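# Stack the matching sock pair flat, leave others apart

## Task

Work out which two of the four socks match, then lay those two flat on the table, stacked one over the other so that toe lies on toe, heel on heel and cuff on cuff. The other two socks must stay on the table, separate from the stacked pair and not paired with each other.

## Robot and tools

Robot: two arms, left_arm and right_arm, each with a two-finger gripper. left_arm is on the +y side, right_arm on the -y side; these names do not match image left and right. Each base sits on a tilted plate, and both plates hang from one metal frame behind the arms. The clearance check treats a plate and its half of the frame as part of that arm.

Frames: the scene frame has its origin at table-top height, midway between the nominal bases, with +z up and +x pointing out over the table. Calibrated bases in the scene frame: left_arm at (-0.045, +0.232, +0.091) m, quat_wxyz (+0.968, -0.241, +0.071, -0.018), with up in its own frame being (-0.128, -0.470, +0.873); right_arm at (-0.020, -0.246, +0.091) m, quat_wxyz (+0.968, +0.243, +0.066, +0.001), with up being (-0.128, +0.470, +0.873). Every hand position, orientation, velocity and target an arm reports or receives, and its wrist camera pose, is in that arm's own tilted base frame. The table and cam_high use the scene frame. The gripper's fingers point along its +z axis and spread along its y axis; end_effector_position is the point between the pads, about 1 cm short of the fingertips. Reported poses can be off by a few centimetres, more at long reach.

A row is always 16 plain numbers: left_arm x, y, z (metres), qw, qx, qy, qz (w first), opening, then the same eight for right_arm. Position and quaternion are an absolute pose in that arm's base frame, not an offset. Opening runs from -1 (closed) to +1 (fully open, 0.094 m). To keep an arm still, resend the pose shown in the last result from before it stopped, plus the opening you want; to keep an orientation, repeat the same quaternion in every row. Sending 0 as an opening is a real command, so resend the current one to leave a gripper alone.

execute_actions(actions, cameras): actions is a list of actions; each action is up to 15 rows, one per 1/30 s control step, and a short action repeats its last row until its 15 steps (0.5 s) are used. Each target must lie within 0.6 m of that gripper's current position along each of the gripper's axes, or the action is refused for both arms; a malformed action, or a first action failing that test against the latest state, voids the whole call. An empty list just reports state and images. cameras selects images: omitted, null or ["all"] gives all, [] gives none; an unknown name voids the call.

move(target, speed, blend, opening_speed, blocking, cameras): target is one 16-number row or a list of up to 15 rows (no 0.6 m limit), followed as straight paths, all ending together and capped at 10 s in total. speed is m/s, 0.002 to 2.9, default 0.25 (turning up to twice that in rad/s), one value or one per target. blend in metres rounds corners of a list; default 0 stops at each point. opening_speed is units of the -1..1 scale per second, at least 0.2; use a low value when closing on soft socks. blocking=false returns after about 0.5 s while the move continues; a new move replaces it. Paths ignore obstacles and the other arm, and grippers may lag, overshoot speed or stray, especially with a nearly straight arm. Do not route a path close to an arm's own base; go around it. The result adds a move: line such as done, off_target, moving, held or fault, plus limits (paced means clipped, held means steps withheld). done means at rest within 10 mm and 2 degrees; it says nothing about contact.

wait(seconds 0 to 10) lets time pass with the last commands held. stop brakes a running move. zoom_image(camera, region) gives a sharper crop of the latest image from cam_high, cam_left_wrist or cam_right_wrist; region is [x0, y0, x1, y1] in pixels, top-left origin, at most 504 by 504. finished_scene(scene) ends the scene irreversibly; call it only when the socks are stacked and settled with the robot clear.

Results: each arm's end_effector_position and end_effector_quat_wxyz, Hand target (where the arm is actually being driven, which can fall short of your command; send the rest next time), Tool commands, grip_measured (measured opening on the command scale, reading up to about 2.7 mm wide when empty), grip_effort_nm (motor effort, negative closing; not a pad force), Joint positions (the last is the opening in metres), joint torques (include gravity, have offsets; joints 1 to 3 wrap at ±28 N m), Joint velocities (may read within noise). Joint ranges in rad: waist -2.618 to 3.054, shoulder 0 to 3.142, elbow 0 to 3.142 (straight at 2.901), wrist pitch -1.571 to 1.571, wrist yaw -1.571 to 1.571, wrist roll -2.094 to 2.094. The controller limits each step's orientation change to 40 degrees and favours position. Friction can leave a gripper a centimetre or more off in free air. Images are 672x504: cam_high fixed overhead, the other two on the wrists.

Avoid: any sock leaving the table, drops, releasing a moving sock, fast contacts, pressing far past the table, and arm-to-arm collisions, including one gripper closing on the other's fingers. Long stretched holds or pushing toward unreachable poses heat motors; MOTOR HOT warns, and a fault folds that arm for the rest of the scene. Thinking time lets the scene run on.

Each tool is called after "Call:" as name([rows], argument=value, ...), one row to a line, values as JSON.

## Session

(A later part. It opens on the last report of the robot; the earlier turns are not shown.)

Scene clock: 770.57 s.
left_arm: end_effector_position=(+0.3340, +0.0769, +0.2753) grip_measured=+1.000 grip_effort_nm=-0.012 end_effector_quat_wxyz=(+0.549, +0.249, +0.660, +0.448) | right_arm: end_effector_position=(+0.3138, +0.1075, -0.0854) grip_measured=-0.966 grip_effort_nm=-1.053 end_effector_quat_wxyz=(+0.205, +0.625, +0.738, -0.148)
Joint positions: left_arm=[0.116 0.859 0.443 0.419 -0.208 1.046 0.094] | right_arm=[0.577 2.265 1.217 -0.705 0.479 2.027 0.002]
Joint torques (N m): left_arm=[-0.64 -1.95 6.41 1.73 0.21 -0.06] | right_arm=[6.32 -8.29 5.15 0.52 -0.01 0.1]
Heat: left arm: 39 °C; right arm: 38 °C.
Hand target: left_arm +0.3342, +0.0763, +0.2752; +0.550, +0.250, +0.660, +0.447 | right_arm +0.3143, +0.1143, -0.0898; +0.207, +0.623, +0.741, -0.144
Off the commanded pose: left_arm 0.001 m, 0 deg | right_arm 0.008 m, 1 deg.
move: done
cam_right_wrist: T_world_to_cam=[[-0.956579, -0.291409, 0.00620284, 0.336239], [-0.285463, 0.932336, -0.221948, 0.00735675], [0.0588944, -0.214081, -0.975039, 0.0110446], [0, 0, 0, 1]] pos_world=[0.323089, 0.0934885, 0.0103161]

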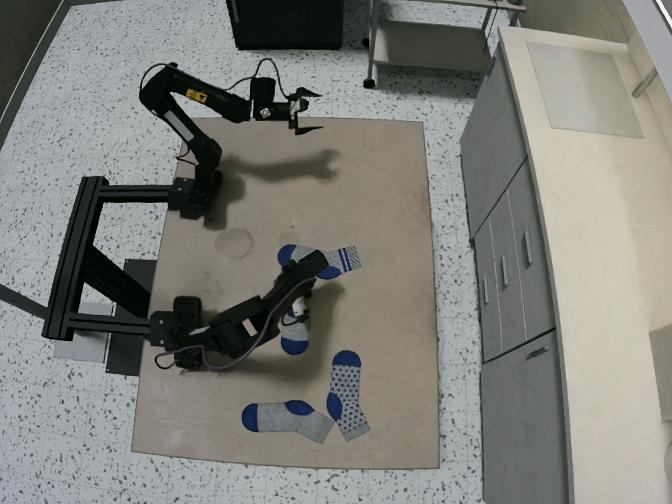

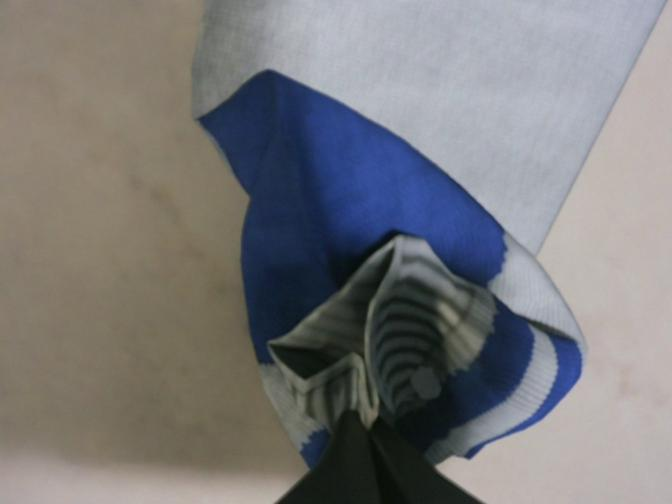

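Call:
move(target=[0.3342, 0.0763, 0.2753, 0.550, 0.250, 0.660, 0.447, 1.0, 0.3067, 0.1510, -0.1040, 0.2016, 0.5966, 0.7620, -0.1508, -1.0], speed=0.1, cameras=["cam_high", "cam_right_wrist"])

Scene clock: 787.87 s.
left_arm: end_effector_position=(+0.3340, +0.0769, +0.2753) grip_measured=+1.000 grip_effort_nm=-0.017 end_effector_quat_wxyz=(+0.549, +0.249, +0.660, +0.448) | right_arm: end_effector_position=(+0.3096, +0.1474, -0.1003) grip_measured=-0.966 grip_effort_nm=-1.053 end_effector_quat_wxyz=(+0.204, +0.601, +0.760, -0.141)
Joint positions: left_arm=[0.116 0.859 0.443 0.419 -0.208 1.046 0.094] | right_arm=[0.676 2.348 1.301 -0.725 0.463 2.061 0.002]
Joint torques (N m): left_arm=[-0.64 -2.1 6.27 1.71 0.25 -0.02] | right_arm=[6.05 -8.28 6.48 0.17 -0.03 0.08]
Heat: left arm: 39 °C; right arm: 39 °C.
Hand target: left_arm +0.3342, +0.0763, +0.2752; +0.550, +0.250, +0.660, +0.447 | right_arm +0.3067, +0.1509, -0.1039; +0.202, +0.597, +0.762, -0.150
Off the commanded pose: left_arm 0.001 m, 0 deg | right_arm 0.006 m, 1 deg.
move: done
cam_right_wrist: T_world_to_cam=[[-0.9352, -0.35391, 0.0122166, 0.347158], [-0.348238, 0.912853, -0.213142, -0.0111503], [0.0642813, -0.203585, -0.976945, 0.00189868], [0, 0, 0, 1]] pos_world=[0.320657, 0.133428, -0.00476278]

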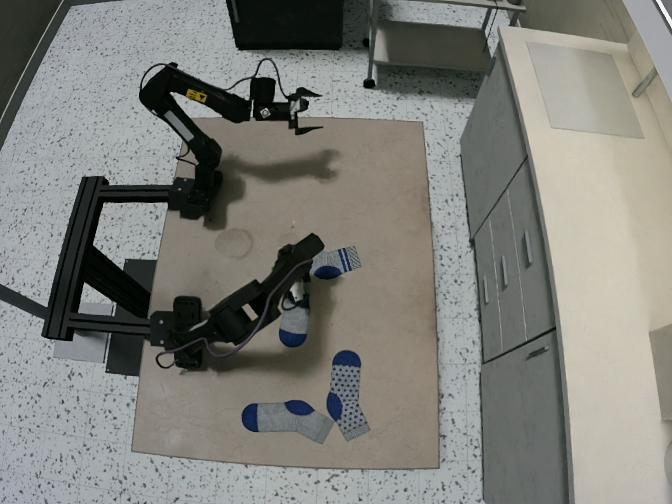

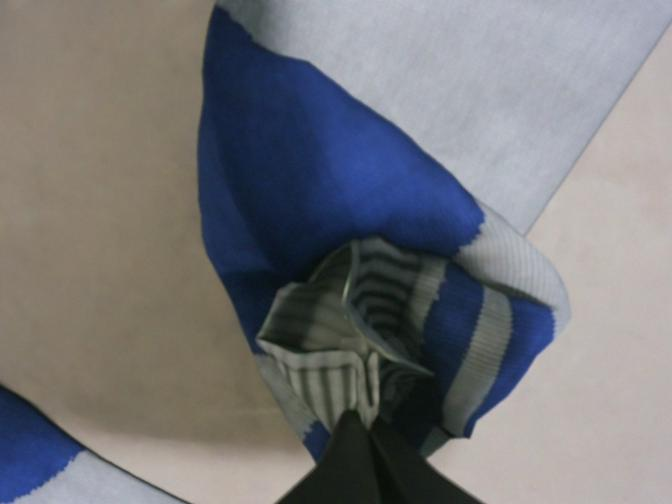

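Call:
move([
  [0.3342, 0.0763, 0.2753, 0.550, 0.250, 0.660, 0.447, 1.0, 0.3085, 0.1430, -0.1200, 0.2016, 0.5966, 0.7620, -0.1508, -1.0],
  [0.3342, 0.0763, 0.2753, 0.550, 0.250, 0.660, 0.447, 1.0, 0.3085, 0.1430, -0.1200, 0.2016, 0.5966, 0.7620, -0.1508, 0.0],
], speed=0.08, opening_speed=1.0, cameras=["cam_high", "cam_right_wrist"])

Scene clock: 794.37 s.
left_arm: end_effector_position=(+0.3340, +0.0769, +0.2753) grip_measured=+1.000 grip_effort_nm=-0.012 end_effector_quat_wxyz=(+0.549, +0.249, +0.660, +0.448) | right_arm: end_effector_position=(+0.3094, +0.1459, -0.1121) grip_measured=-0.002 grip_effort_nm=0.090 end_effector_quat_wxyz=(+0.203, +0.599, +0.761, -0.144)
Joint positions: left_arm=[0.116 0.859 0.443 0.419 -0.208 1.046 0.094] | right_arm=[0.673 2.382 1.302 -0.695 0.463 2.056 0.047]
Joint torques (N m): left_arm=[-0.73 -1.95 6.27 1.69 0.22 -0.03] | right_arm=[4.72 -8.39 4.77 0.53 0.02 -0.07]
Heat: left arm: 39 °C; right arm: 38 °C.
Hand target: left_arm +0.3342, +0.0763, +0.2752; +0.550, +0.250, +0.660, +0.447 | right_arm +0.3082, +0.1429, -0.1199; +0.202, +0.596, +0.762, -0.151
Off the commanded pose: left_arm 0.001 m, 0 deg | right_arm 0.008 m, 1 deg.
move: done
cam_right_wrist: T_world_to_cam=[[-0.934561, -0.355327, 0.0184222, 0.347279], [-0.350832, 0.911641, -0.214075, -0.011601], [0.059272, -0.206529, -0.976644, -0.00796894], [0, 0, 0, 1]] pos_world=[0.320956, 0.132328, -0.0166639]

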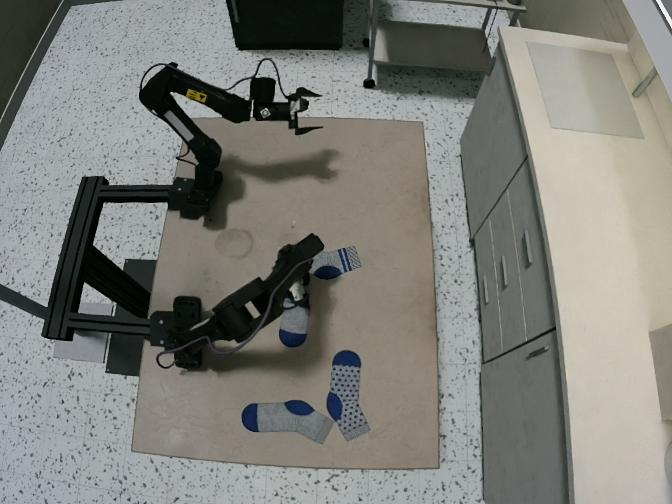

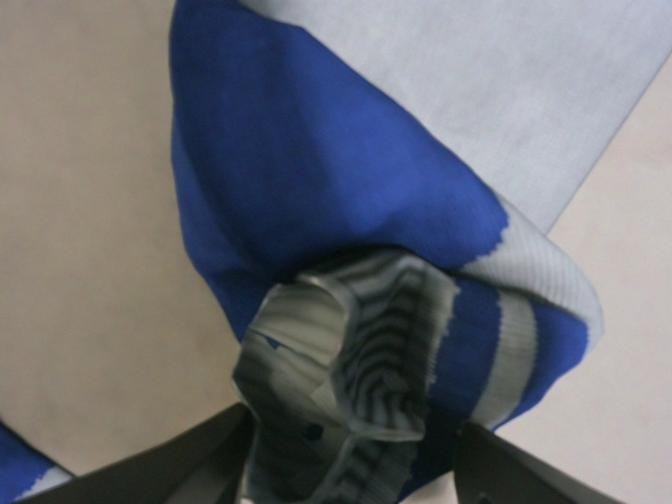

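Call:
move(target=[0.3342, 0.0763, 0.2753, 0.550, 0.250, 0.660, 0.447, 1.0, 0.2960, 0.1990, 0.0050, 0.2016, 0.5966, 0.7620, -0.1508, 0.2], speed=0.12, cameras=["cam_high", "cam_right_wrist"])

Scene clock: 798.87 s.
left_arm: end_effector_position=(+0.3340, +0.0769, +0.2753) grip_measured=+1.000 grip_effort_nm=-0.007 end_effector_quat_wxyz=(+0.549, +0.249, +0.660, +0.448) | right_arm: end_effector_position=(+0.2962, +0.1903, -0.0063) grip_measured=+0.198 grip_effort_nm=0.090 end_effector_quat_wxyz=(+0.185, +0.576, +0.781, -0.153)
Joint positions: left_arm=[0.116 0.859 0.443 0.419 -0.208 1.046 0.094] | right_arm=[0.773 2.214 1.52 -1.136 0.413 2.099 0.056]
Joint torques (N m): left_arm=[-0.65 -1.96 6.22 1.69 0.24 -0.04] | right_arm=[6.13 -11.22 7.27 0.12 -0.05 0.1]
Heat: left arm: 39 °C; right arm: 38 °C.
Hand target: left_arm +0.3342, +0.0763, +0.2752; +0.550, +0.250, +0.660, +0.447 | right_arm +0.2961, +0.1985, +0.0048; +0.186, +0.576, +0.783, -0.142
Off the commanded pose: left_arm 0.001 m, 0 deg | right_arm 0.014 m, 4 deg.
joint sent to its limit (right arm) — joint 6 (wrist roll), upper limit. The joint targets are off in orientation, not in position.
move: off_target (right_arm)
cam_right_wrist: T_world_to_cam=[[-0.912985, -0.402592, 0.0661711, 0.351659], [-0.407638, 0.893331, -0.189185, -0.0134768], [0.0170516, -0.199697, -0.979709, 0.116482], [0, 0, 0, 1]] pos_world=[0.313579, 0.176875, 0.0882989]

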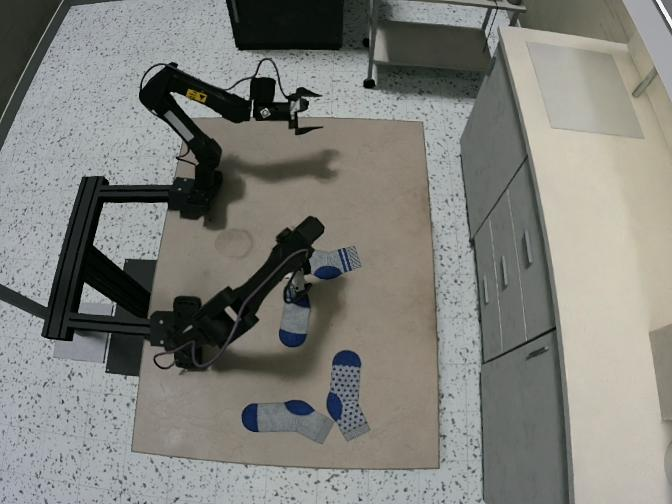

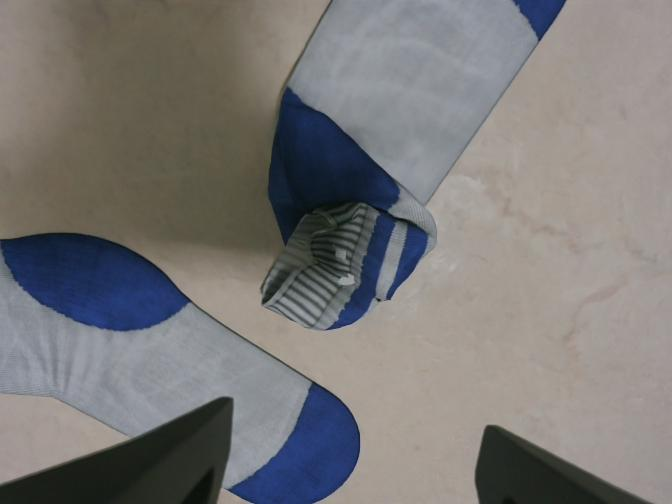

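Call:
zoom_image(camera="cam_right_wrist", region=[220, 60, 480, 350])

Scaled by 1.738.

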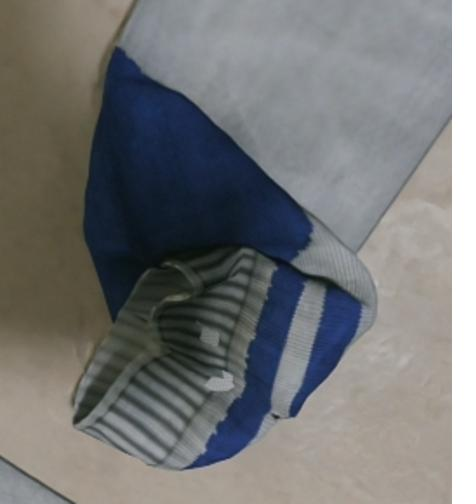

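Call:
zoom_image(camera="cam_high", region=[240, 230, 380, 370])

Scaled by 3.600.

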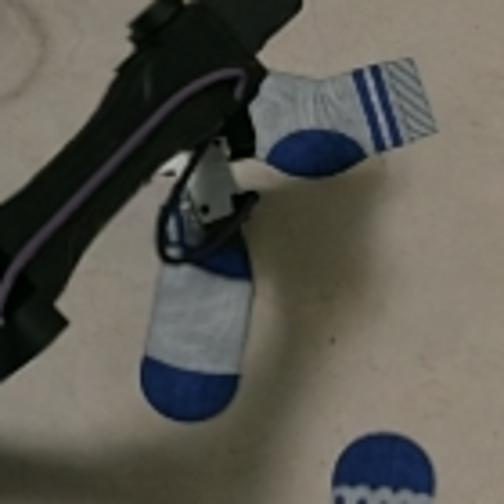

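Call:
move(target=[0.3342, 0.0763, 0.2753, 0.550, 0.250, 0.660, 0.447, 1.0, 0.3056, 0.0230, 0.0653, -0.1056, -0.6213, 0.7420, -0.2285, -0.15], speed=0.6, cameras=["cam_high", "cam_right_wrist"])

Scene clock: 830.63 s.
left_arm: end_effector_position=(+0.3340, +0.0769, +0.2753) grip_measured=+1.000 grip_effort_nm=-0.017 end_effector_quat_wxyz=(+0.549, +0.249, +0.660, +0.448) | right_arm: end_effector_position=(+0.3073, +0.0231, +0.0636) grip_measured=-0.148 grip_effort_nm=-0.129 end_effector_quat_wxyz=(-0.116, -0.620, +0.740, -0.231)
Joint positions: left_arm=[0.116 0.859 0.443 0.419 -0.208 1.046 0.094] | right_arm=[0.362 1.785 1.186 -1.046 0.518 -1.013 0.04]
Joint torques (N m): left_arm=[-0.76 -2 6.49 1.69 0.23 -0.01] | right_arm=[3.66 -9.37 3.92 0.51 -0.11 -0.05]
Heat: left arm: 39 °C; right arm: 40 °C.
Hand target: left_arm +0.3342, +0.0763, +0.2752; +0.550, +0.250, +0.660, +0.447 | right_arm +0.3056, +0.0231, +0.0652; -0.106, -0.621, +0.742, -0.229
Off the commanded pose: left_arm 0.001 m, 0 deg | right_arm 0.002 m, 1 deg.
move: done
cam_right_wrist: T_world_to_cam=[[0.992324, -0.0229779, 0.121515, -0.307906], [-0.10261, -0.701439, 0.705304, 0.0397649], [0.0690291, -0.712359, -0.698412, 0.129368], [0, 0, 0, 1]] pos_world=[0.300692, 0.112974, 0.0997212]

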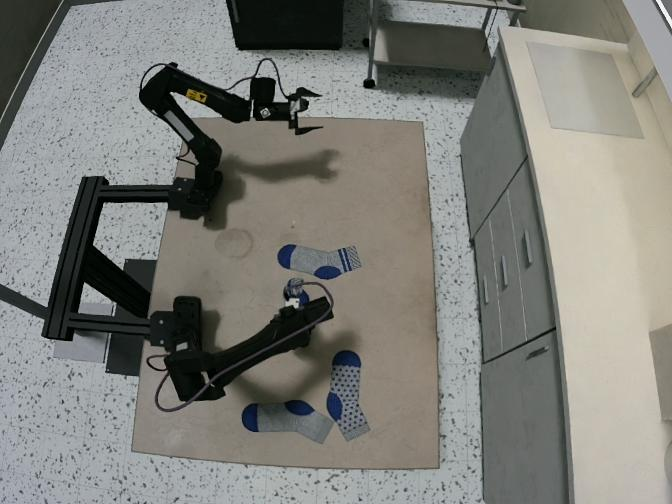

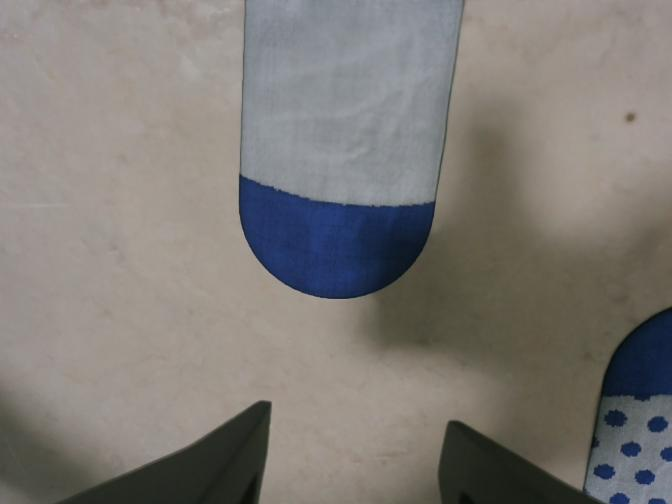

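Call:
move([
  [0.3342, 0.0763, 0.2753, 0.550, 0.250, 0.660, 0.447, 1.0, 0.3130, -0.0223, -0.0122, -0.1056, -0.6213, 0.7420, -0.2285, -0.15],
  [0.3342, 0.0763, 0.2753, 0.550, 0.250, 0.660, 0.447, 1.0, 0.3186, -0.0430, -0.0500, -0.1056, -0.6213, 0.7420, -0.2285, -0.15],
], speed=[0.12, 0.06], cameras=["cam_right_wrist"])

Scene clock: 840.97 s.
left_arm: end_effector_position=(+0.3340, +0.0769, +0.2753) grip_measured=+1.000 grip_effort_nm=-0.012 end_effector_quat_wxyz=(+0.549, +0.249, +0.660, +0.448) | right_arm: end_effector_position=(+0.3185, -0.0344, -0.0238) grip_measured=-0.149 grip_effort_nm=-0.090 end_effector_quat_wxyz=(-0.107, -0.626, +0.736, -0.236)
Joint positions: left_arm=[0.116 0.859 0.443 0.419 -0.208 1.046 0.094] | right_arm=[0.169 1.901 0.933 -0.539 0.52 -1.258 0.04]
Joint torques (N m): left_arm=[-0.8 -2 6.31 1.68 0.25 -0.02] | right_arm=[1.5 -3.03 1.76 1.54 -0.15 -0.18]
Heat: left arm: 39 °C; right arm: 39 °C.
Hand target: left_arm +0.3342, +0.0763, +0.2752; +0.550, +0.250, +0.660, +0.447 | right_arm +0.3162, -0.0424, -0.0473; -0.107, -0.621, +0.742, -0.228
Off the commanded pose: left_arm 0.001 m, 0 deg | right_arm 0.028 m, 1 deg.
move: off_target (right_arm)
cam_right_wrist: T_world_to_cam=[[0.990618, -0.00422099, 0.136598, -0.308247], [-0.0996979, -0.705957, 0.701202, 0.0611117], [0.0934724, -0.708242, -0.699755, 0.0189526], [0, 0, 0, 1]] pos_world=[0.309676, 0.0552642, 0.0125164]

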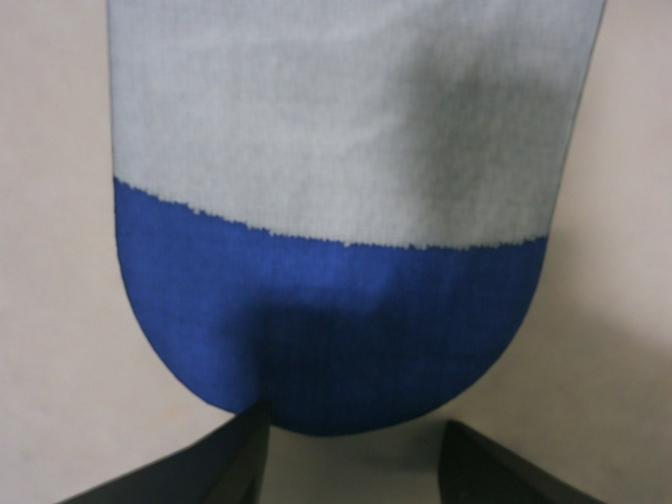

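Call:
move([
  [0.3342, 0.0763, 0.2753, 0.550, 0.250, 0.660, 0.447, 1.0, 0.3087, -0.0080, -0.0070, -0.1056, -0.6213, 0.7420, -0.2285, -0.15],
  [0.3342, 0.0763, 0.2753, 0.550, 0.250, 0.660, 0.447, 1.0, 0.3135, -0.0290, -0.0480, -0.1056, -0.6213, 0.7420, -0.2285, -0.15],
], speed=[0.1, 0.06], cameras=["cam_right_wrist"])

Scene clock: 848.47 s.
left_arm: end_effector_position=(+0.3340, +0.0769, +0.2753) grip_measured=+1.000 grip_effort_nm=-0.022 end_effector_quat_wxyz=(+0.549, +0.249, +0.660, +0.448) | right_arm: end_effector_position=(+0.3165, -0.0241, -0.0287) grip_measured=-0.149 grip_effort_nm=-0.090 end_effector_quat_wxyz=(-0.103, -0.621, +0.740, -0.236)
Joint positions: left_arm=[0.116 0.859 0.443 0.419 -0.208 1.046 0.094] | right_arm=[0.203 1.915 0.929 -0.535 0.519 -1.206 0.04]
Joint torques (N m): left_arm=[-0.95 -1.76 6.35 1.71 0.23 -0.03] | right_arm=[2.61 -4.36 2.1 1.18 -0.12 -0.15]
Heat: left arm: 39 °C; right arm: 38 °C.
Hand target: left_arm +0.3342, +0.0763, +0.2752; +0.550, +0.250, +0.660, +0.447 | right_arm +0.3124, -0.0288, -0.0465; -0.106, -0.621, +0.742, -0.228
Off the commanded pose: left_arm 0.001 m, 0 deg | right_arm 0.020 m, 1 deg.
move: off_target (right_arm)
cam_right_wrist: T_world_to_cam=[[0.989079, -0.0158092, 0.146535, -0.305018], [-0.114497, -0.708463, 0.696398, 0.076087], [0.0928051, -0.705571, -0.702536, 0.0232038], [0, 0, 0, 1]] pos_world=[0.308246, 0.0654546, 0.00801055]

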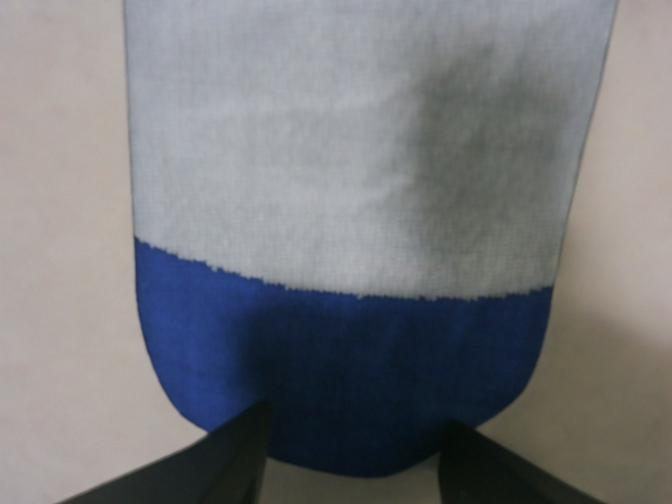

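Call:
move(target=[0.3342, 0.0763, 0.2753, 0.550, 0.250, 0.660, 0.447, 1.0, 0.3140, -0.0320, -0.0530, -0.1056, -0.6213, 0.7420, -0.2285, -1.0], speed=0.06, opening_speed=0.6, cameras=["cam_right_wrist"])

Scene clock: 853.17 s.
left_arm: end_effector_position=(+0.3340, +0.0769, +0.2753) grip_measured=+1.000 grip_effort_nm=-0.012 end_effector_quat_wxyz=(+0.549, +0.249, +0.660, +0.448) | right_arm: end_effector_position=(+0.3205, -0.0223, -0.0295) grip_measured=-0.957 grip_effort_nm=-0.999 end_effector_quat_wxyz=(-0.094, -0.626, +0.737, -0.237)
Joint positions: left_arm=[0.116 0.859 0.443 0.419 -0.208 1.046 0.094] | right_arm=[0.203 1.915 0.926 -0.513 0.512 -1.225 0.002]
Joint torques (N m): left_arm=[-0.72 -1.8 6.45 1.71 0.25 -0.08] | right_arm=[1.95 -3.51 1.7 1.23 -0.06 -0.06]
Heat: left arm: 39 °C; right arm: 37 °C.
Hand target: left_arm +0.3342, +0.0763, +0.2752; +0.550, +0.250, +0.660, +0.447 | right_arm +0.3122, -0.0314, -0.0509; -0.106, -0.621, +0.742, -0.228
Off the commanded pose: left_arm 0.001 m, 0 deg | right_arm 0.026 m, 2 deg.
move: off_target (right_arm)
cam_right_wrist: T_world_to_cam=[[0.987686, -0.00129027, 0.156443, -0.307765], [-0.11015, -0.715849, 0.689513, 0.0765899], [0.1111, -0.698254, -0.707176, 0.0177663], [0, 0, 0, 1]] pos_world=[0.310438, 0.0668351, 0.00790205]

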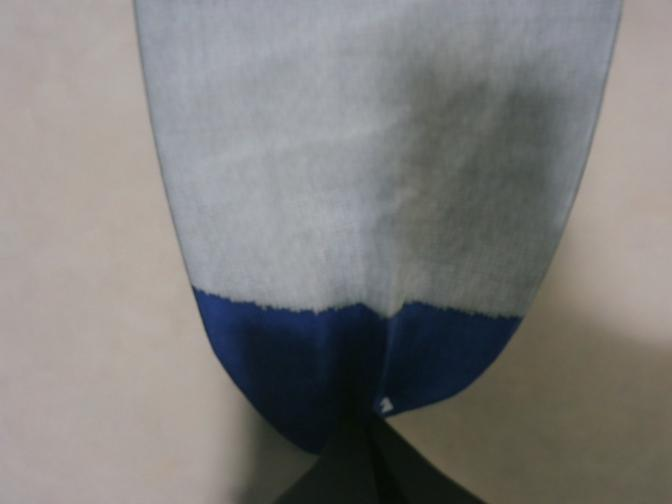

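Call:
move([
  [0.3342, 0.0763, 0.2753, 0.550, 0.250, 0.660, 0.447, 1.0, 0.3050, 0.0300, 0.0700, -0.1056, -0.6213, 0.7420, -0.2285, -1.0],
  [0.3342, 0.0763, 0.2753, 0.550, 0.250, 0.660, 0.447, 1.0, 0.2845, 0.1500, 0.1900, -0.1056, -0.6213, 0.7420, -0.2285, -1.0],
], speed=0.18, blend=0.03, cameras=["cam_high", "cam_right_wrist"])

Scene clock: 862.17 s.
left_arm: end_effector_position=(+0.3340, +0.0769, +0.2753) grip_measured=+1.000 grip_effort_nm=-0.007 end_effector_quat_wxyz=(+0.549, +0.249, +0.660, +0.448) | right_arm: end_effector_position=(+0.2877, +0.1461, +0.1783) grip_measured=-0.961 grip_effort_nm=-1.048 end_effector_quat_wxyz=(-0.042, -0.640, +0.730, -0.237)
Joint positions: left_arm=[0.116 0.859 0.443 0.419 -0.208 1.046 0.094] | right_arm=[0.723 1.815 1.698 -1.548 0.478 -0.694 0.002]
Joint torques (N m): left_arm=[-0.79 -1.92 6.26 1.73 0.25 -0.03] | right_arm=[4.66 -7.65 7.35 0.4 -0.1 0.13]
Heat: left arm: 39 °C; right arm: 37 °C.
Hand target: left_arm +0.3342, +0.0763, +0.2752; +0.550, +0.250, +0.660, +0.447 | right_arm +0.2845, +0.1495, +0.1893; -0.028, -0.639, +0.733, -0.232
Off the commanded pose: left_arm 0.001 m, 0 deg | right_arm 0.013 m, 8 deg.
joint sent to its limit (right arm) — joint 4 (wrist pitch), lower limit. The joint targets are off in orientation, not in position.
move: off_target (right_arm)
cam_right_wrist: T_world_to_cam=[[0.973676, 0.0390932, 0.224559, -0.3216], [-0.115406, -0.765023, 0.633578, 0.0689201], [0.196562, -0.642815, -0.740373, 0.259159], [0, 0, 0, 1]] pos_world=[0.270148, 0.231889, 0.220427]

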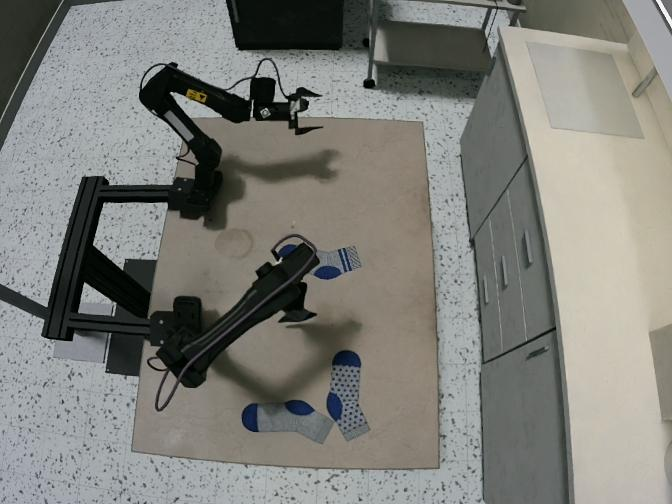

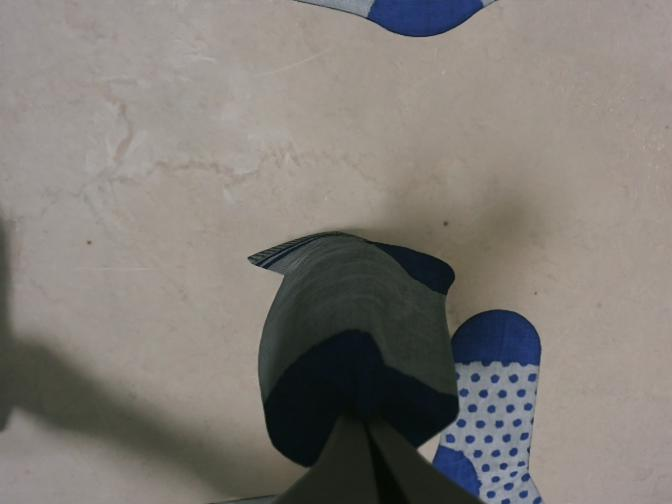

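Call:
move([
  [0.3342, 0.0763, 0.2753, 0.550, 0.250, 0.660, 0.447, 1.0, 0.3092, 0.1958, 0.1217, -0.1056, -0.6213, 0.7420, -0.2285, -1.0],
  [0.3342, 0.0763, 0.2753, 0.550, 0.250, 0.660, 0.447, 1.0, 0.3045, 0.0984, 0.0875, -0.1056, -0.6213, 0.7420, -0.2285, -1.0],
  [0.3342, 0.0763, 0.2753, 0.550, 0.250, 0.660, 0.447, 1.0, 0.2992, -0.0058, 0.0513, -0.1056, -0.6213, 0.7420, -0.2285, -1.0],
  [0.3342, 0.0763, 0.2753, 0.550, 0.250, 0.660, 0.447, 1.0, 0.2931, -0.1049, 0.0202, -0.1056, -0.6213, 0.7420, -0.2285, -1.0],
], speed=0.12, blend=0.02, cameras=["cam_high", "cam_right_wrist"])

Scene clock: 879.60 s.
left_arm: end_effector_position=(+0.3340, +0.0769, +0.2753) grip_measured=+1.000 grip_effort_nm=-0.012 end_effector_quat_wxyz=(+0.549, +0.249, +0.660, +0.448) | right_arm: end_effector_position=(+0.2939, -0.1065, +0.0184) grip_measured=-0.961 grip_effort_nm=-1.048 end_effector_quat_wxyz=(-0.115, -0.619, +0.743, -0.227)
Joint positions: left_arm=[0.116 0.859 0.443 0.419 -0.208 1.046 0.094] | right_arm=[-0.08 1.694 0.876 -0.585 0.489 -1.512 0.002]
Joint torques (N m): left_arm=[-0.72 -2.02 6.34 1.73 0.25 -0.03] | right_arm=[3.15 -9.37 2.95 0.48 -0.11 -0.09]
Heat: left arm: 39 °C; right arm: 37 °C.
Hand target: left_arm +0.3342, +0.0763, +0.2752; +0.550, +0.250, +0.660, +0.447 | right_arm +0.2931, -0.1049, +0.0201; -0.106, -0.621, +0.742, -0.228
Off the commanded pose: left_arm 0.001 m, 0 deg | right_arm 0.003 m, 1 deg.
move: done
cam_right_wrist: T_world_to_cam=[[0.99271, -0.0295177, 0.116856, -0.292844], [-0.103427, -0.706436, 0.700179, -0.0207011], [0.0618836, -0.707161, -0.704339, 0.00922849], [0, 0, 0, 1]] pos_world=[0.287997, -0.016742, 0.055215]

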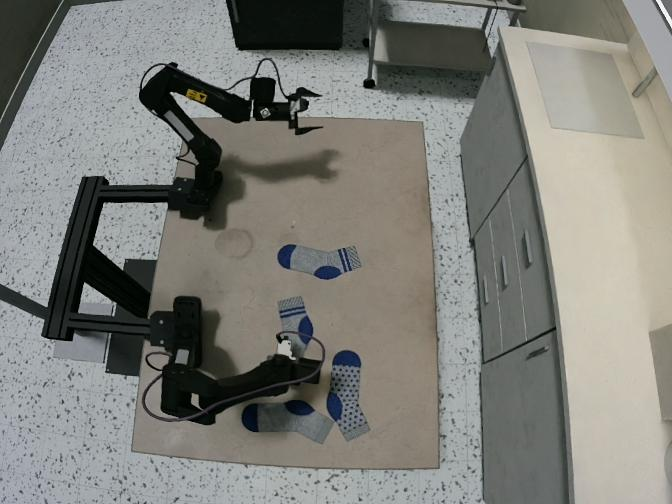

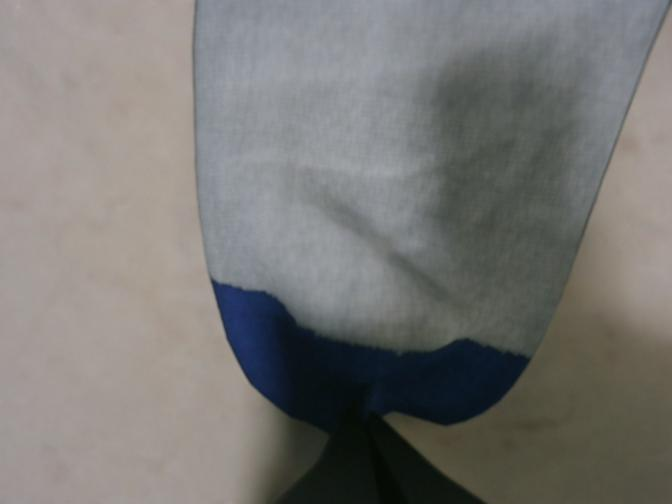

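Call:
move(target=[0.3342, 0.0763, 0.2753, 0.550, 0.250, 0.660, 0.447, 1.0, 0.2931, -0.1049, 0.0202, -0.1056, -0.6213, 0.7420, -0.2285, 0.0], speed=0.1, opening_speed=1.0, cameras=["cam_right_wrist"])

Scene clock: 884.70 s.
left_arm: end_effector_position=(+0.3340, +0.0769, +0.2753) grip_measured=+1.000 grip_effort_nm=-0.012 end_effector_quat_wxyz=(+0.549, +0.249, +0.660, +0.448) | right_arm: end_effector_position=(+0.2942, -0.1065, +0.0184) grip_measured=-0.002 grip_effort_nm=0.090 end_effector_quat_wxyz=(-0.115, -0.619, +0.743, -0.227)
Joint positions: left_arm=[0.116 0.859 0.443 0.419 -0.208 1.046 0.094] | right_arm=[-0.08 1.694 0.876 -0.584 0.488 -1.513 0.047]
Joint torques (N m): left_arm=[-0.81 -1.85 6.31 1.71 0.24 -0.08] | right_arm=[3.15 -9.39 2.93 0.49 -0.11 -0.08]
Heat: left arm: 39 °C; right arm: 38 °C.
Hand target: left_arm +0.3342, +0.0763, +0.2752; +0.550, +0.250, +0.660, +0.447 | right_arm +0.2931, -0.1049, +0.0201; -0.106, -0.621, +0.742, -0.228
Off the commanded pose: left_arm 0.001 m, 0 deg | right_arm 0.003 m, 1 deg.
move: done
cam_right_wrist: T_world_to_cam=[[0.992585, -0.0288187, 0.118088, -0.293061], [-0.103787, -0.706631, 0.69993, -0.0205662], [0.0632739, -0.706996, -0.704382, 0.00882019], [0, 0, 0, 1]] pos_world=[0.288195, -0.0167425, 0.0552148]

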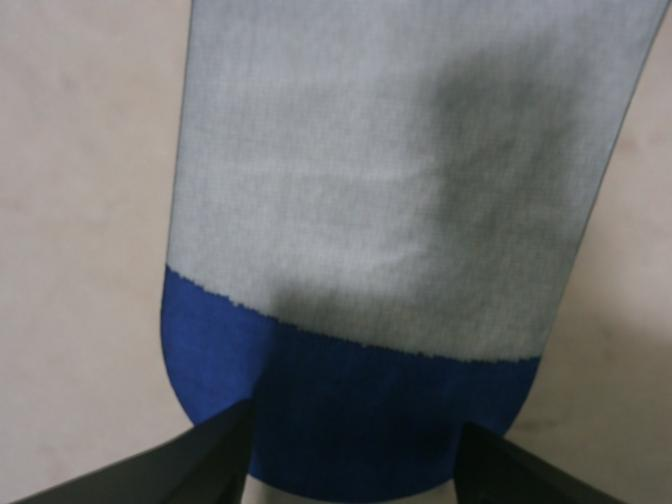

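Call:
move([
  [0.3342, 0.0763, 0.2753, 0.550, 0.250, 0.660, 0.447, 1.0, 0.2784, -0.0423, 0.1195, -0.1056, -0.6213, 0.7420, -0.2285, 0.0],
  [0.3342, 0.0763, 0.2753, 0.550, 0.250, 0.660, 0.447, 1.0, 0.2623, 0.2622, -0.0650, 0.0890, 0.0938, 0.9632, -0.2355, -0.15],
], speed=0.35, blend=0.03, cameras=["cam_high", "cam_right_wrist"])

Scene clock: 896.47 s.
left_arm: end_effector_position=(+0.3340, +0.0769, +0.2753) grip_measured=+1.000 grip_effort_nm=-0.012 end_effector_quat_wxyz=(+0.549, +0.249, +0.660, +0.448) | right_arm: end_effector_position=(+0.2652, +0.2582, -0.0613) grip_measured=-0.148 grip_effort_nm=-0.129 end_effector_quat_wxyz=(+0.093, +0.097, +0.964, -0.229)
Joint positions: left_arm=[0.116 0.859 0.443 0.419 -0.208 1.046 0.094] | right_arm=[0.952 2.442 1.674 -1.129 0.386 1.216 0.04]
Joint torques (N m): left_arm=[-0.69 -1.7 6.27 1.73 0.21 -0.04] | right_arm=[5.67 -9.13 7.76 0.17 -0.04 0.1]
Heat: left arm: 39 °C; right arm: 38 °C.
Hand target: left_arm +0.3342, +0.0763, +0.2752; +0.550, +0.250, +0.660, +0.447 | right_arm +0.2623, +0.2621, -0.0650; +0.089, +0.094, +0.963, -0.235
Off the commanded pose: left_arm 0.001 m, 0 deg | right_arm 0.006 m, 1 deg.
move: done
cam_right_wrist: T_world_to_cam=[[-0.102845, -0.896706, 0.430513, 0.289448], [-0.983736, 0.155769, 0.0894426, 0.26306], [-0.147264, -0.414313, -0.898142, 0.180716], [0, 0, 0, 1]] pos_world=[0.315163, 0.293446, 0.0141686]

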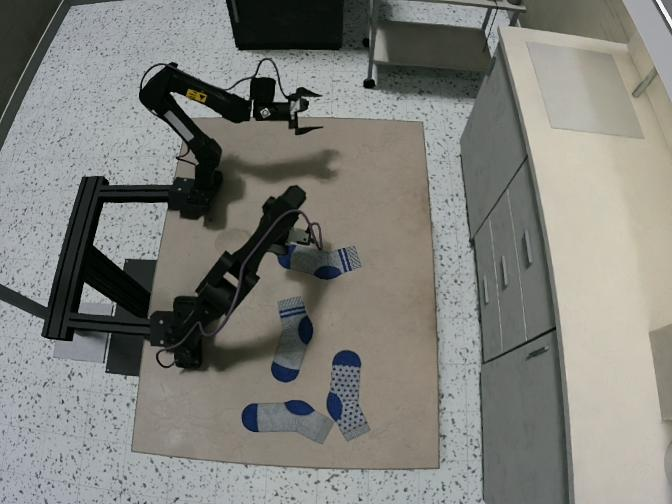

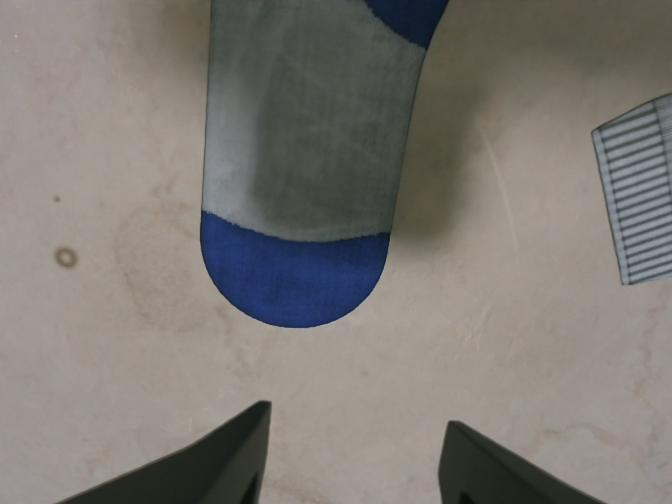

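Call:
move(target=[0.3342, 0.0763, 0.2753, 0.550, 0.250, 0.660, 0.447, 1.0, 0.2608, 0.2398, -0.1553, 0.0890, 0.0938, 0.9632, -0.2355, -0.15], speed=0.12, cameras=["cam_right_wrist"])

Call:
zoom_image(camera="cam_right_wrist", region=[100, 100, 600, 504])

Scene clock: 906.27 s.
left_arm: end_effector_position=(+0.3340, +0.0769, +0.2753) grip_measured=+1.000 grip_effort_nm=-0.012 end_effector_quat_wxyz=(+0.549, +0.249, +0.660, +0.448) | right_arm: end_effector_position=(+0.2636, +0.2470, -0.1462) grip_measured=-0.148 grip_effort_nm=-0.125 end_effector_quat_wxyz=(+0.092, +0.099, +0.965, -0.226)
Joint positions: left_arm=[0.116 0.859 0.443 0.419 -0.208 1.046 0.094] | right_arm=[0.937 2.607 1.597 -0.875 0.385 1.203 0.04]
Joint torques (N m): left_arm=[-0.68 -2.03 6.32 1.68 0.2 -0.05] | right_arm=[4.66 -10.47 4.31 0.58 0.07 -0.08]
Heat: left arm: 39 °C; right arm: 38 °C.
Hand target: left_arm +0.3342, +0.0763, +0.2752; +0.550, +0.250, +0.660, +0.447 | right_arm +0.2606, +0.2397, -0.1551; +0.089, +0.094, +0.963, -0.236
Off the commanded pose: left_arm 0.001 m, 0 deg | right_arm 0.012 m, 1 deg.
move: off_target (right_arm)
cam_right_wrist: T_world_to_cam=[[-0.106642, -0.899655, 0.423377, 0.316471], [-0.983188, 0.158886, 0.089976, 0.27001], [-0.148216, -0.406664, -0.901475, 0.0974541], [0, 0, 0, 1]] pos_world=[0.313664, 0.281445, -0.0704285]

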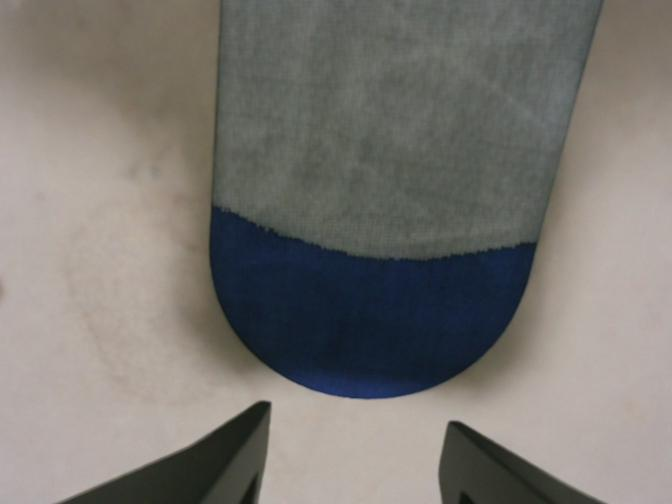

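Scaled by 1.008.

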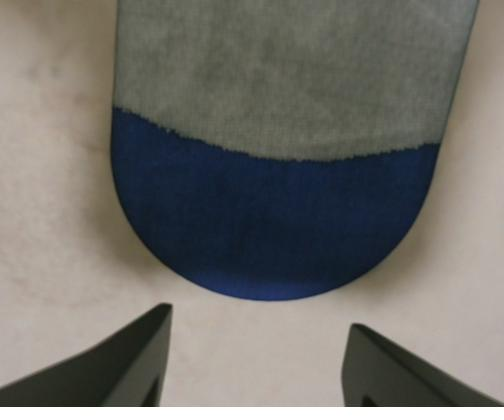

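Call:
move(target=[0.3342, 0.0763, 0.2753, 0.550, 0.250, 0.660, 0.447, 1.0, 0.2645, 0.2110, -0.1890, 0.0890, 0.0938, 0.9632, -0.2355, -0.15], speed=0.07, cameras=["cam_right_wrist"])

Scene clock: 913.13 s.
left_arm: end_effector_position=(+0.3340, +0.0769, +0.2753) grip_measured=+1.000 grip_effort_nm=-0.012 end_effector_quat_wxyz=(+0.549, +0.249, +0.660, +0.448) | right_arm: end_effector_position=(+0.2666, +0.2270, -0.1684) grip_measured=-0.148 grip_effort_nm=-0.110 end_effector_quat_wxyz=(+0.090, +0.094, +0.966, -0.225)
Joint positions: left_arm=[0.116 0.859 0.443 0.419 -0.208 1.046 0.094] | right_arm=[0.899 2.628 1.52 -0.761 0.393 1.153 0.04]
Joint torques (N m): left_arm=[-0.73 -1.88 6.35 1.69 0.23 -0.03] | right_arm=[3.6 -8.77 2.47 1.13 0.15 -0.12]
Heat: left arm: 39 °C; right arm: 38 °C.
Hand target: left_arm +0.3342, +0.0763, +0.2752; +0.550, +0.250, +0.660, +0.447 | right_arm +0.2636, +0.2108, -0.1874; +0.088, +0.094, +0.963, -0.236
Off the commanded pose: left_arm 0.001 m, 0 deg | right_arm 0.026 m, 1 deg.
move: off_target (right_arm)
cam_right_wrist: T_world_to_cam=[[-0.0952327, -0.901182, 0.422849, 0.305417], [-0.983962, 0.14958, 0.0971834, 0.281651], [-0.15083, -0.406812, -0.900974, 0.0705935], [0, 0, 0, 1]] pos_world=[0.316867, 0.261825, -0.092914]

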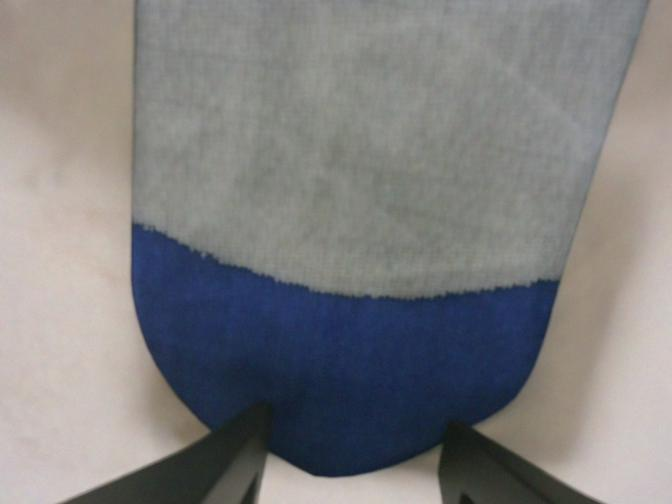

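Call:
move([
  [0.3342, 0.0763, 0.2753, 0.550, 0.250, 0.660, 0.447, 1.0, 0.2665, 0.2060, -0.2010, 0.0890, 0.0938, 0.9632, -0.2355, -0.15],
  [0.3342, 0.0763, 0.2753, 0.550, 0.250, 0.660, 0.447, 1.0, 0.2665, 0.2055, -0.2020, 0.0890, 0.0938, 0.9632, -0.2355, -1.0],
], speed=0.06, opening_speed=0.6, cameras=["cam_right_wrist"])

Scene clock: 919.80 s.
left_arm: end_effector_position=(+0.3340, +0.0769, +0.2753) grip_measured=+1.000 grip_effort_nm=-0.017 end_effector_quat_wxyz=(+0.549, +0.249, +0.660, +0.448) | right_arm: end_effector_position=(+0.2724, +0.2366, -0.1731) grip_measured=-0.965 grip_effort_nm=-0.999 end_effector_quat_wxyz=(+0.099, +0.093, +0.970, -0.202)
Joint positions: left_arm=[0.116 0.859 0.443 0.419 -0.208 1.046 0.094] | right_arm=[0.899 2.628 1.515 -0.704 0.385 1.138 0.002]
Joint torques (N m): left_arm=[-0.66 -1.81 6.34 1.65 0.23 -0.06] | right_arm=[2.76 -6.78 2.24 1.02 0.27 -0.07]
Heat: left arm: 39 °C; right arm: 38 °C.
Hand target: left_arm +0.3342, +0.0763, +0.2752; +0.550, +0.250, +0.660, +0.447 | right_arm +0.2643, +0.2055, -0.1986; +0.088, +0.094, +0.963, -0.236
Off the commanded pose: left_arm 0.001 m, 0 deg | right_arm 0.043 m, 4 deg.
move: off_target (right_arm); target 2's new opening was sent with right_arm's hand 0.039 m and 1 deg from that target
cam_right_wrist: T_world_to_cam=[[-0.0933866, -0.920169, 0.380221, 0.313203], [-0.987373, 0.134674, 0.0834125, 0.288449], [-0.127959, -0.36763, -0.921127, 0.0522345], [0, 0, 0, 1]] pos_world=[0.320739, 0.268556, -0.0950318]

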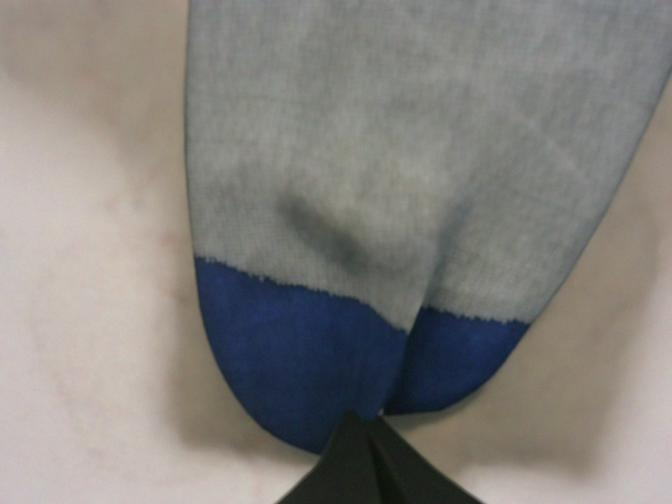

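Call:
zoom_image(camera="cam_high", region=[240, 230, 380, 400])

This scene's latest camera images include none from cam_high. They are from: cam_right_wrist. cam_high's image comes with the result of a call that names it in "cameras".

Call:
wait(seconds=0, cameras=["cam_high"])

Call:
zoom_image(camera="cam_high", region=[240, 230, 380, 400])

Scene clock: 922.93 s.
left_arm: end_effector_position=(+0.3340, +0.0769, +0.2753) grip_measured=+1.000 grip_effort_nm=-0.012 end_effector_quat_wxyz=(+0.549, +0.249, +0.660, +0.448) | right_arm: end_effector_position=(+0.2724, +0.2366, -0.1731) grip_measured=-0.967 grip_effort_nm=-1.053 end_effector_quat_wxyz=(+0.099, +0.093, +0.970, -0.202)
Joint positions: left_arm=[0.116 0.859 0.443 0.419 -0.208 1.046 0.094] | right_arm=[0.899 2.628 1.515 -0.704 0.385 1.138 0.002]
Joint torques (N m): left_arm=[-0.75 -1.94 6.41 1.68 0.2 -0.05] | right_arm=[2.76 -6.78 2.24 1.02 0.26 -0.07]
Heat: left arm: 39 °C; right arm: 37 °C.
Hand target: left_arm +0.3342, +0.0763, +0.2752; +0.550, +0.250, +0.660, +0.447 | right_arm +0.2643, +0.2055, -0.1986; +0.088, +0.094, +0.963, -0.236
Tool commands: left_gripper/opening=+1.0 right_gripper/opening=-1.0
Off the commanded pose: left_arm 0.001 m, 0 deg | right_arm 0.043 m, 4 deg.

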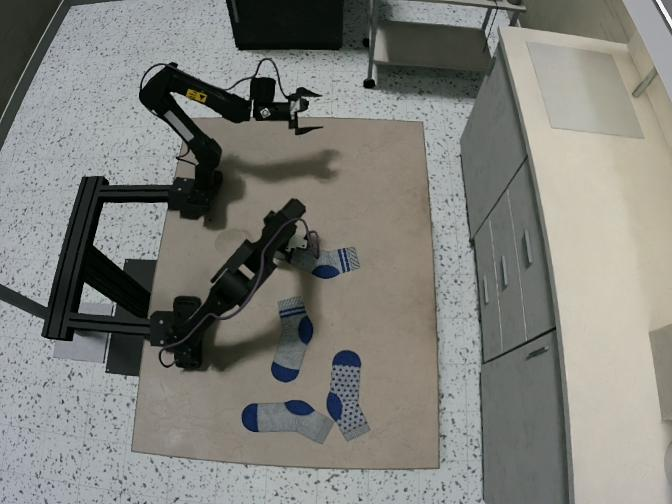

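Scaled by 2.965.

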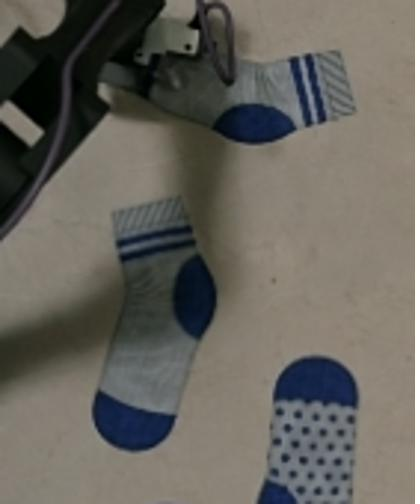

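Call:
move([
  [0.3342, 0.0763, 0.2753, 0.550, 0.250, 0.660, 0.447, 1.0, 0.2636, 0.2693, -0.0734, 0.0890, 0.0938, 0.9632, -0.2355, -1.0],
  [0.3342, 0.0763, 0.2753, 0.550, 0.250, 0.660, 0.447, 1.0, 0.2715, 0.3258, 0.0902, 0.0890, 0.0938, 0.9632, -0.2355, -1.0],
], speed=0.15, blend=0.03, cameras=["cam_high", "cam_right_wrist"])

Scene clock: 937.07 s.
left_arm: end_effector_position=(+0.3340, +0.0769, +0.2753) grip_measured=+1.000 grip_effort_nm=-0.012 end_effector_quat_wxyz=(+0.549, +0.249, +0.660, +0.448) | right_arm: end_effector_position=(+0.2761, +0.3209, +0.0787) grip_measured=-0.970 grip_effort_nm=-1.053 end_effector_quat_wxyz=(+0.128, +0.089, +0.975, -0.161)
Joint positions: left_arm=[0.116 0.859 0.443 0.419 -0.208 1.046 0.094] | right_arm=[1.012 2.372 2.165 -1.547 0.374 1.23 0.001]
Joint torques (N m): left_arm=[-0.84 -1.98 6.38 1.71 0.24 -0.04] | right_arm=[6.16 -11.55 7.09 0.48 0.05 -0.12]
Heat: left arm: 39 °C; right arm: 37 °C.
Hand target: left_arm +0.3342, +0.0763, +0.2752; +0.550, +0.250, +0.660, +0.447 | right_arm +0.2713, +0.3253, +0.0897; +0.133, +0.078, +0.976, -0.156
Off the commanded pose: left_arm 0.001 m, 0 deg | right_arm 0.013 m, 10 deg.
joint sent to its limit (right arm) — joint 4 (wrist pitch), lower limit. The joint targets are off in orientation, not in position.
move: off_target (right_arm)
cam_right_wrist: T_world_to_cam=[[-0.0888595, -0.948142, 0.305172, 0.308964], [-0.994168, 0.103223, 0.0312245, 0.275934], [-0.061106, -0.300617, -0.951785, 0.27798], [0, 0, 0, 1]] pos_world=[0.318766, 0.348025, 0.161674]

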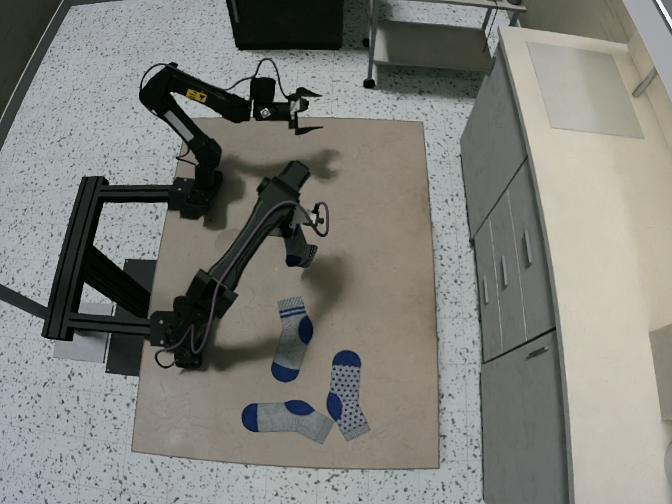

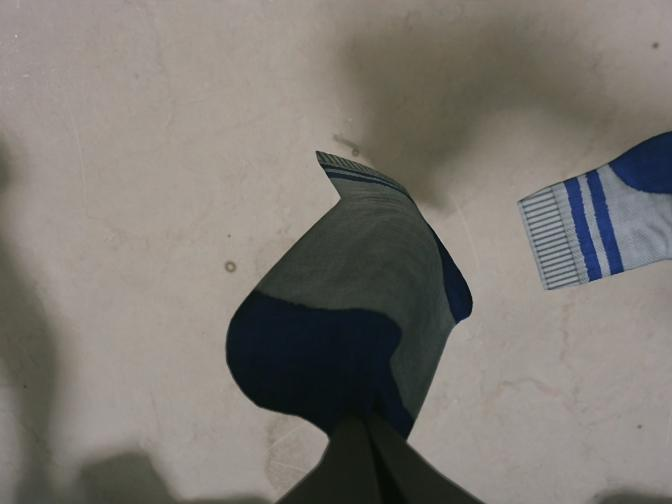

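Call:
zoom_image(camera="cam_right_wrist", region=[200, 130, 504, 504])

Scaled by 1.348.

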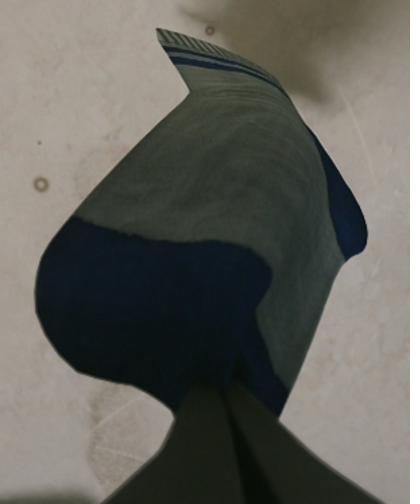

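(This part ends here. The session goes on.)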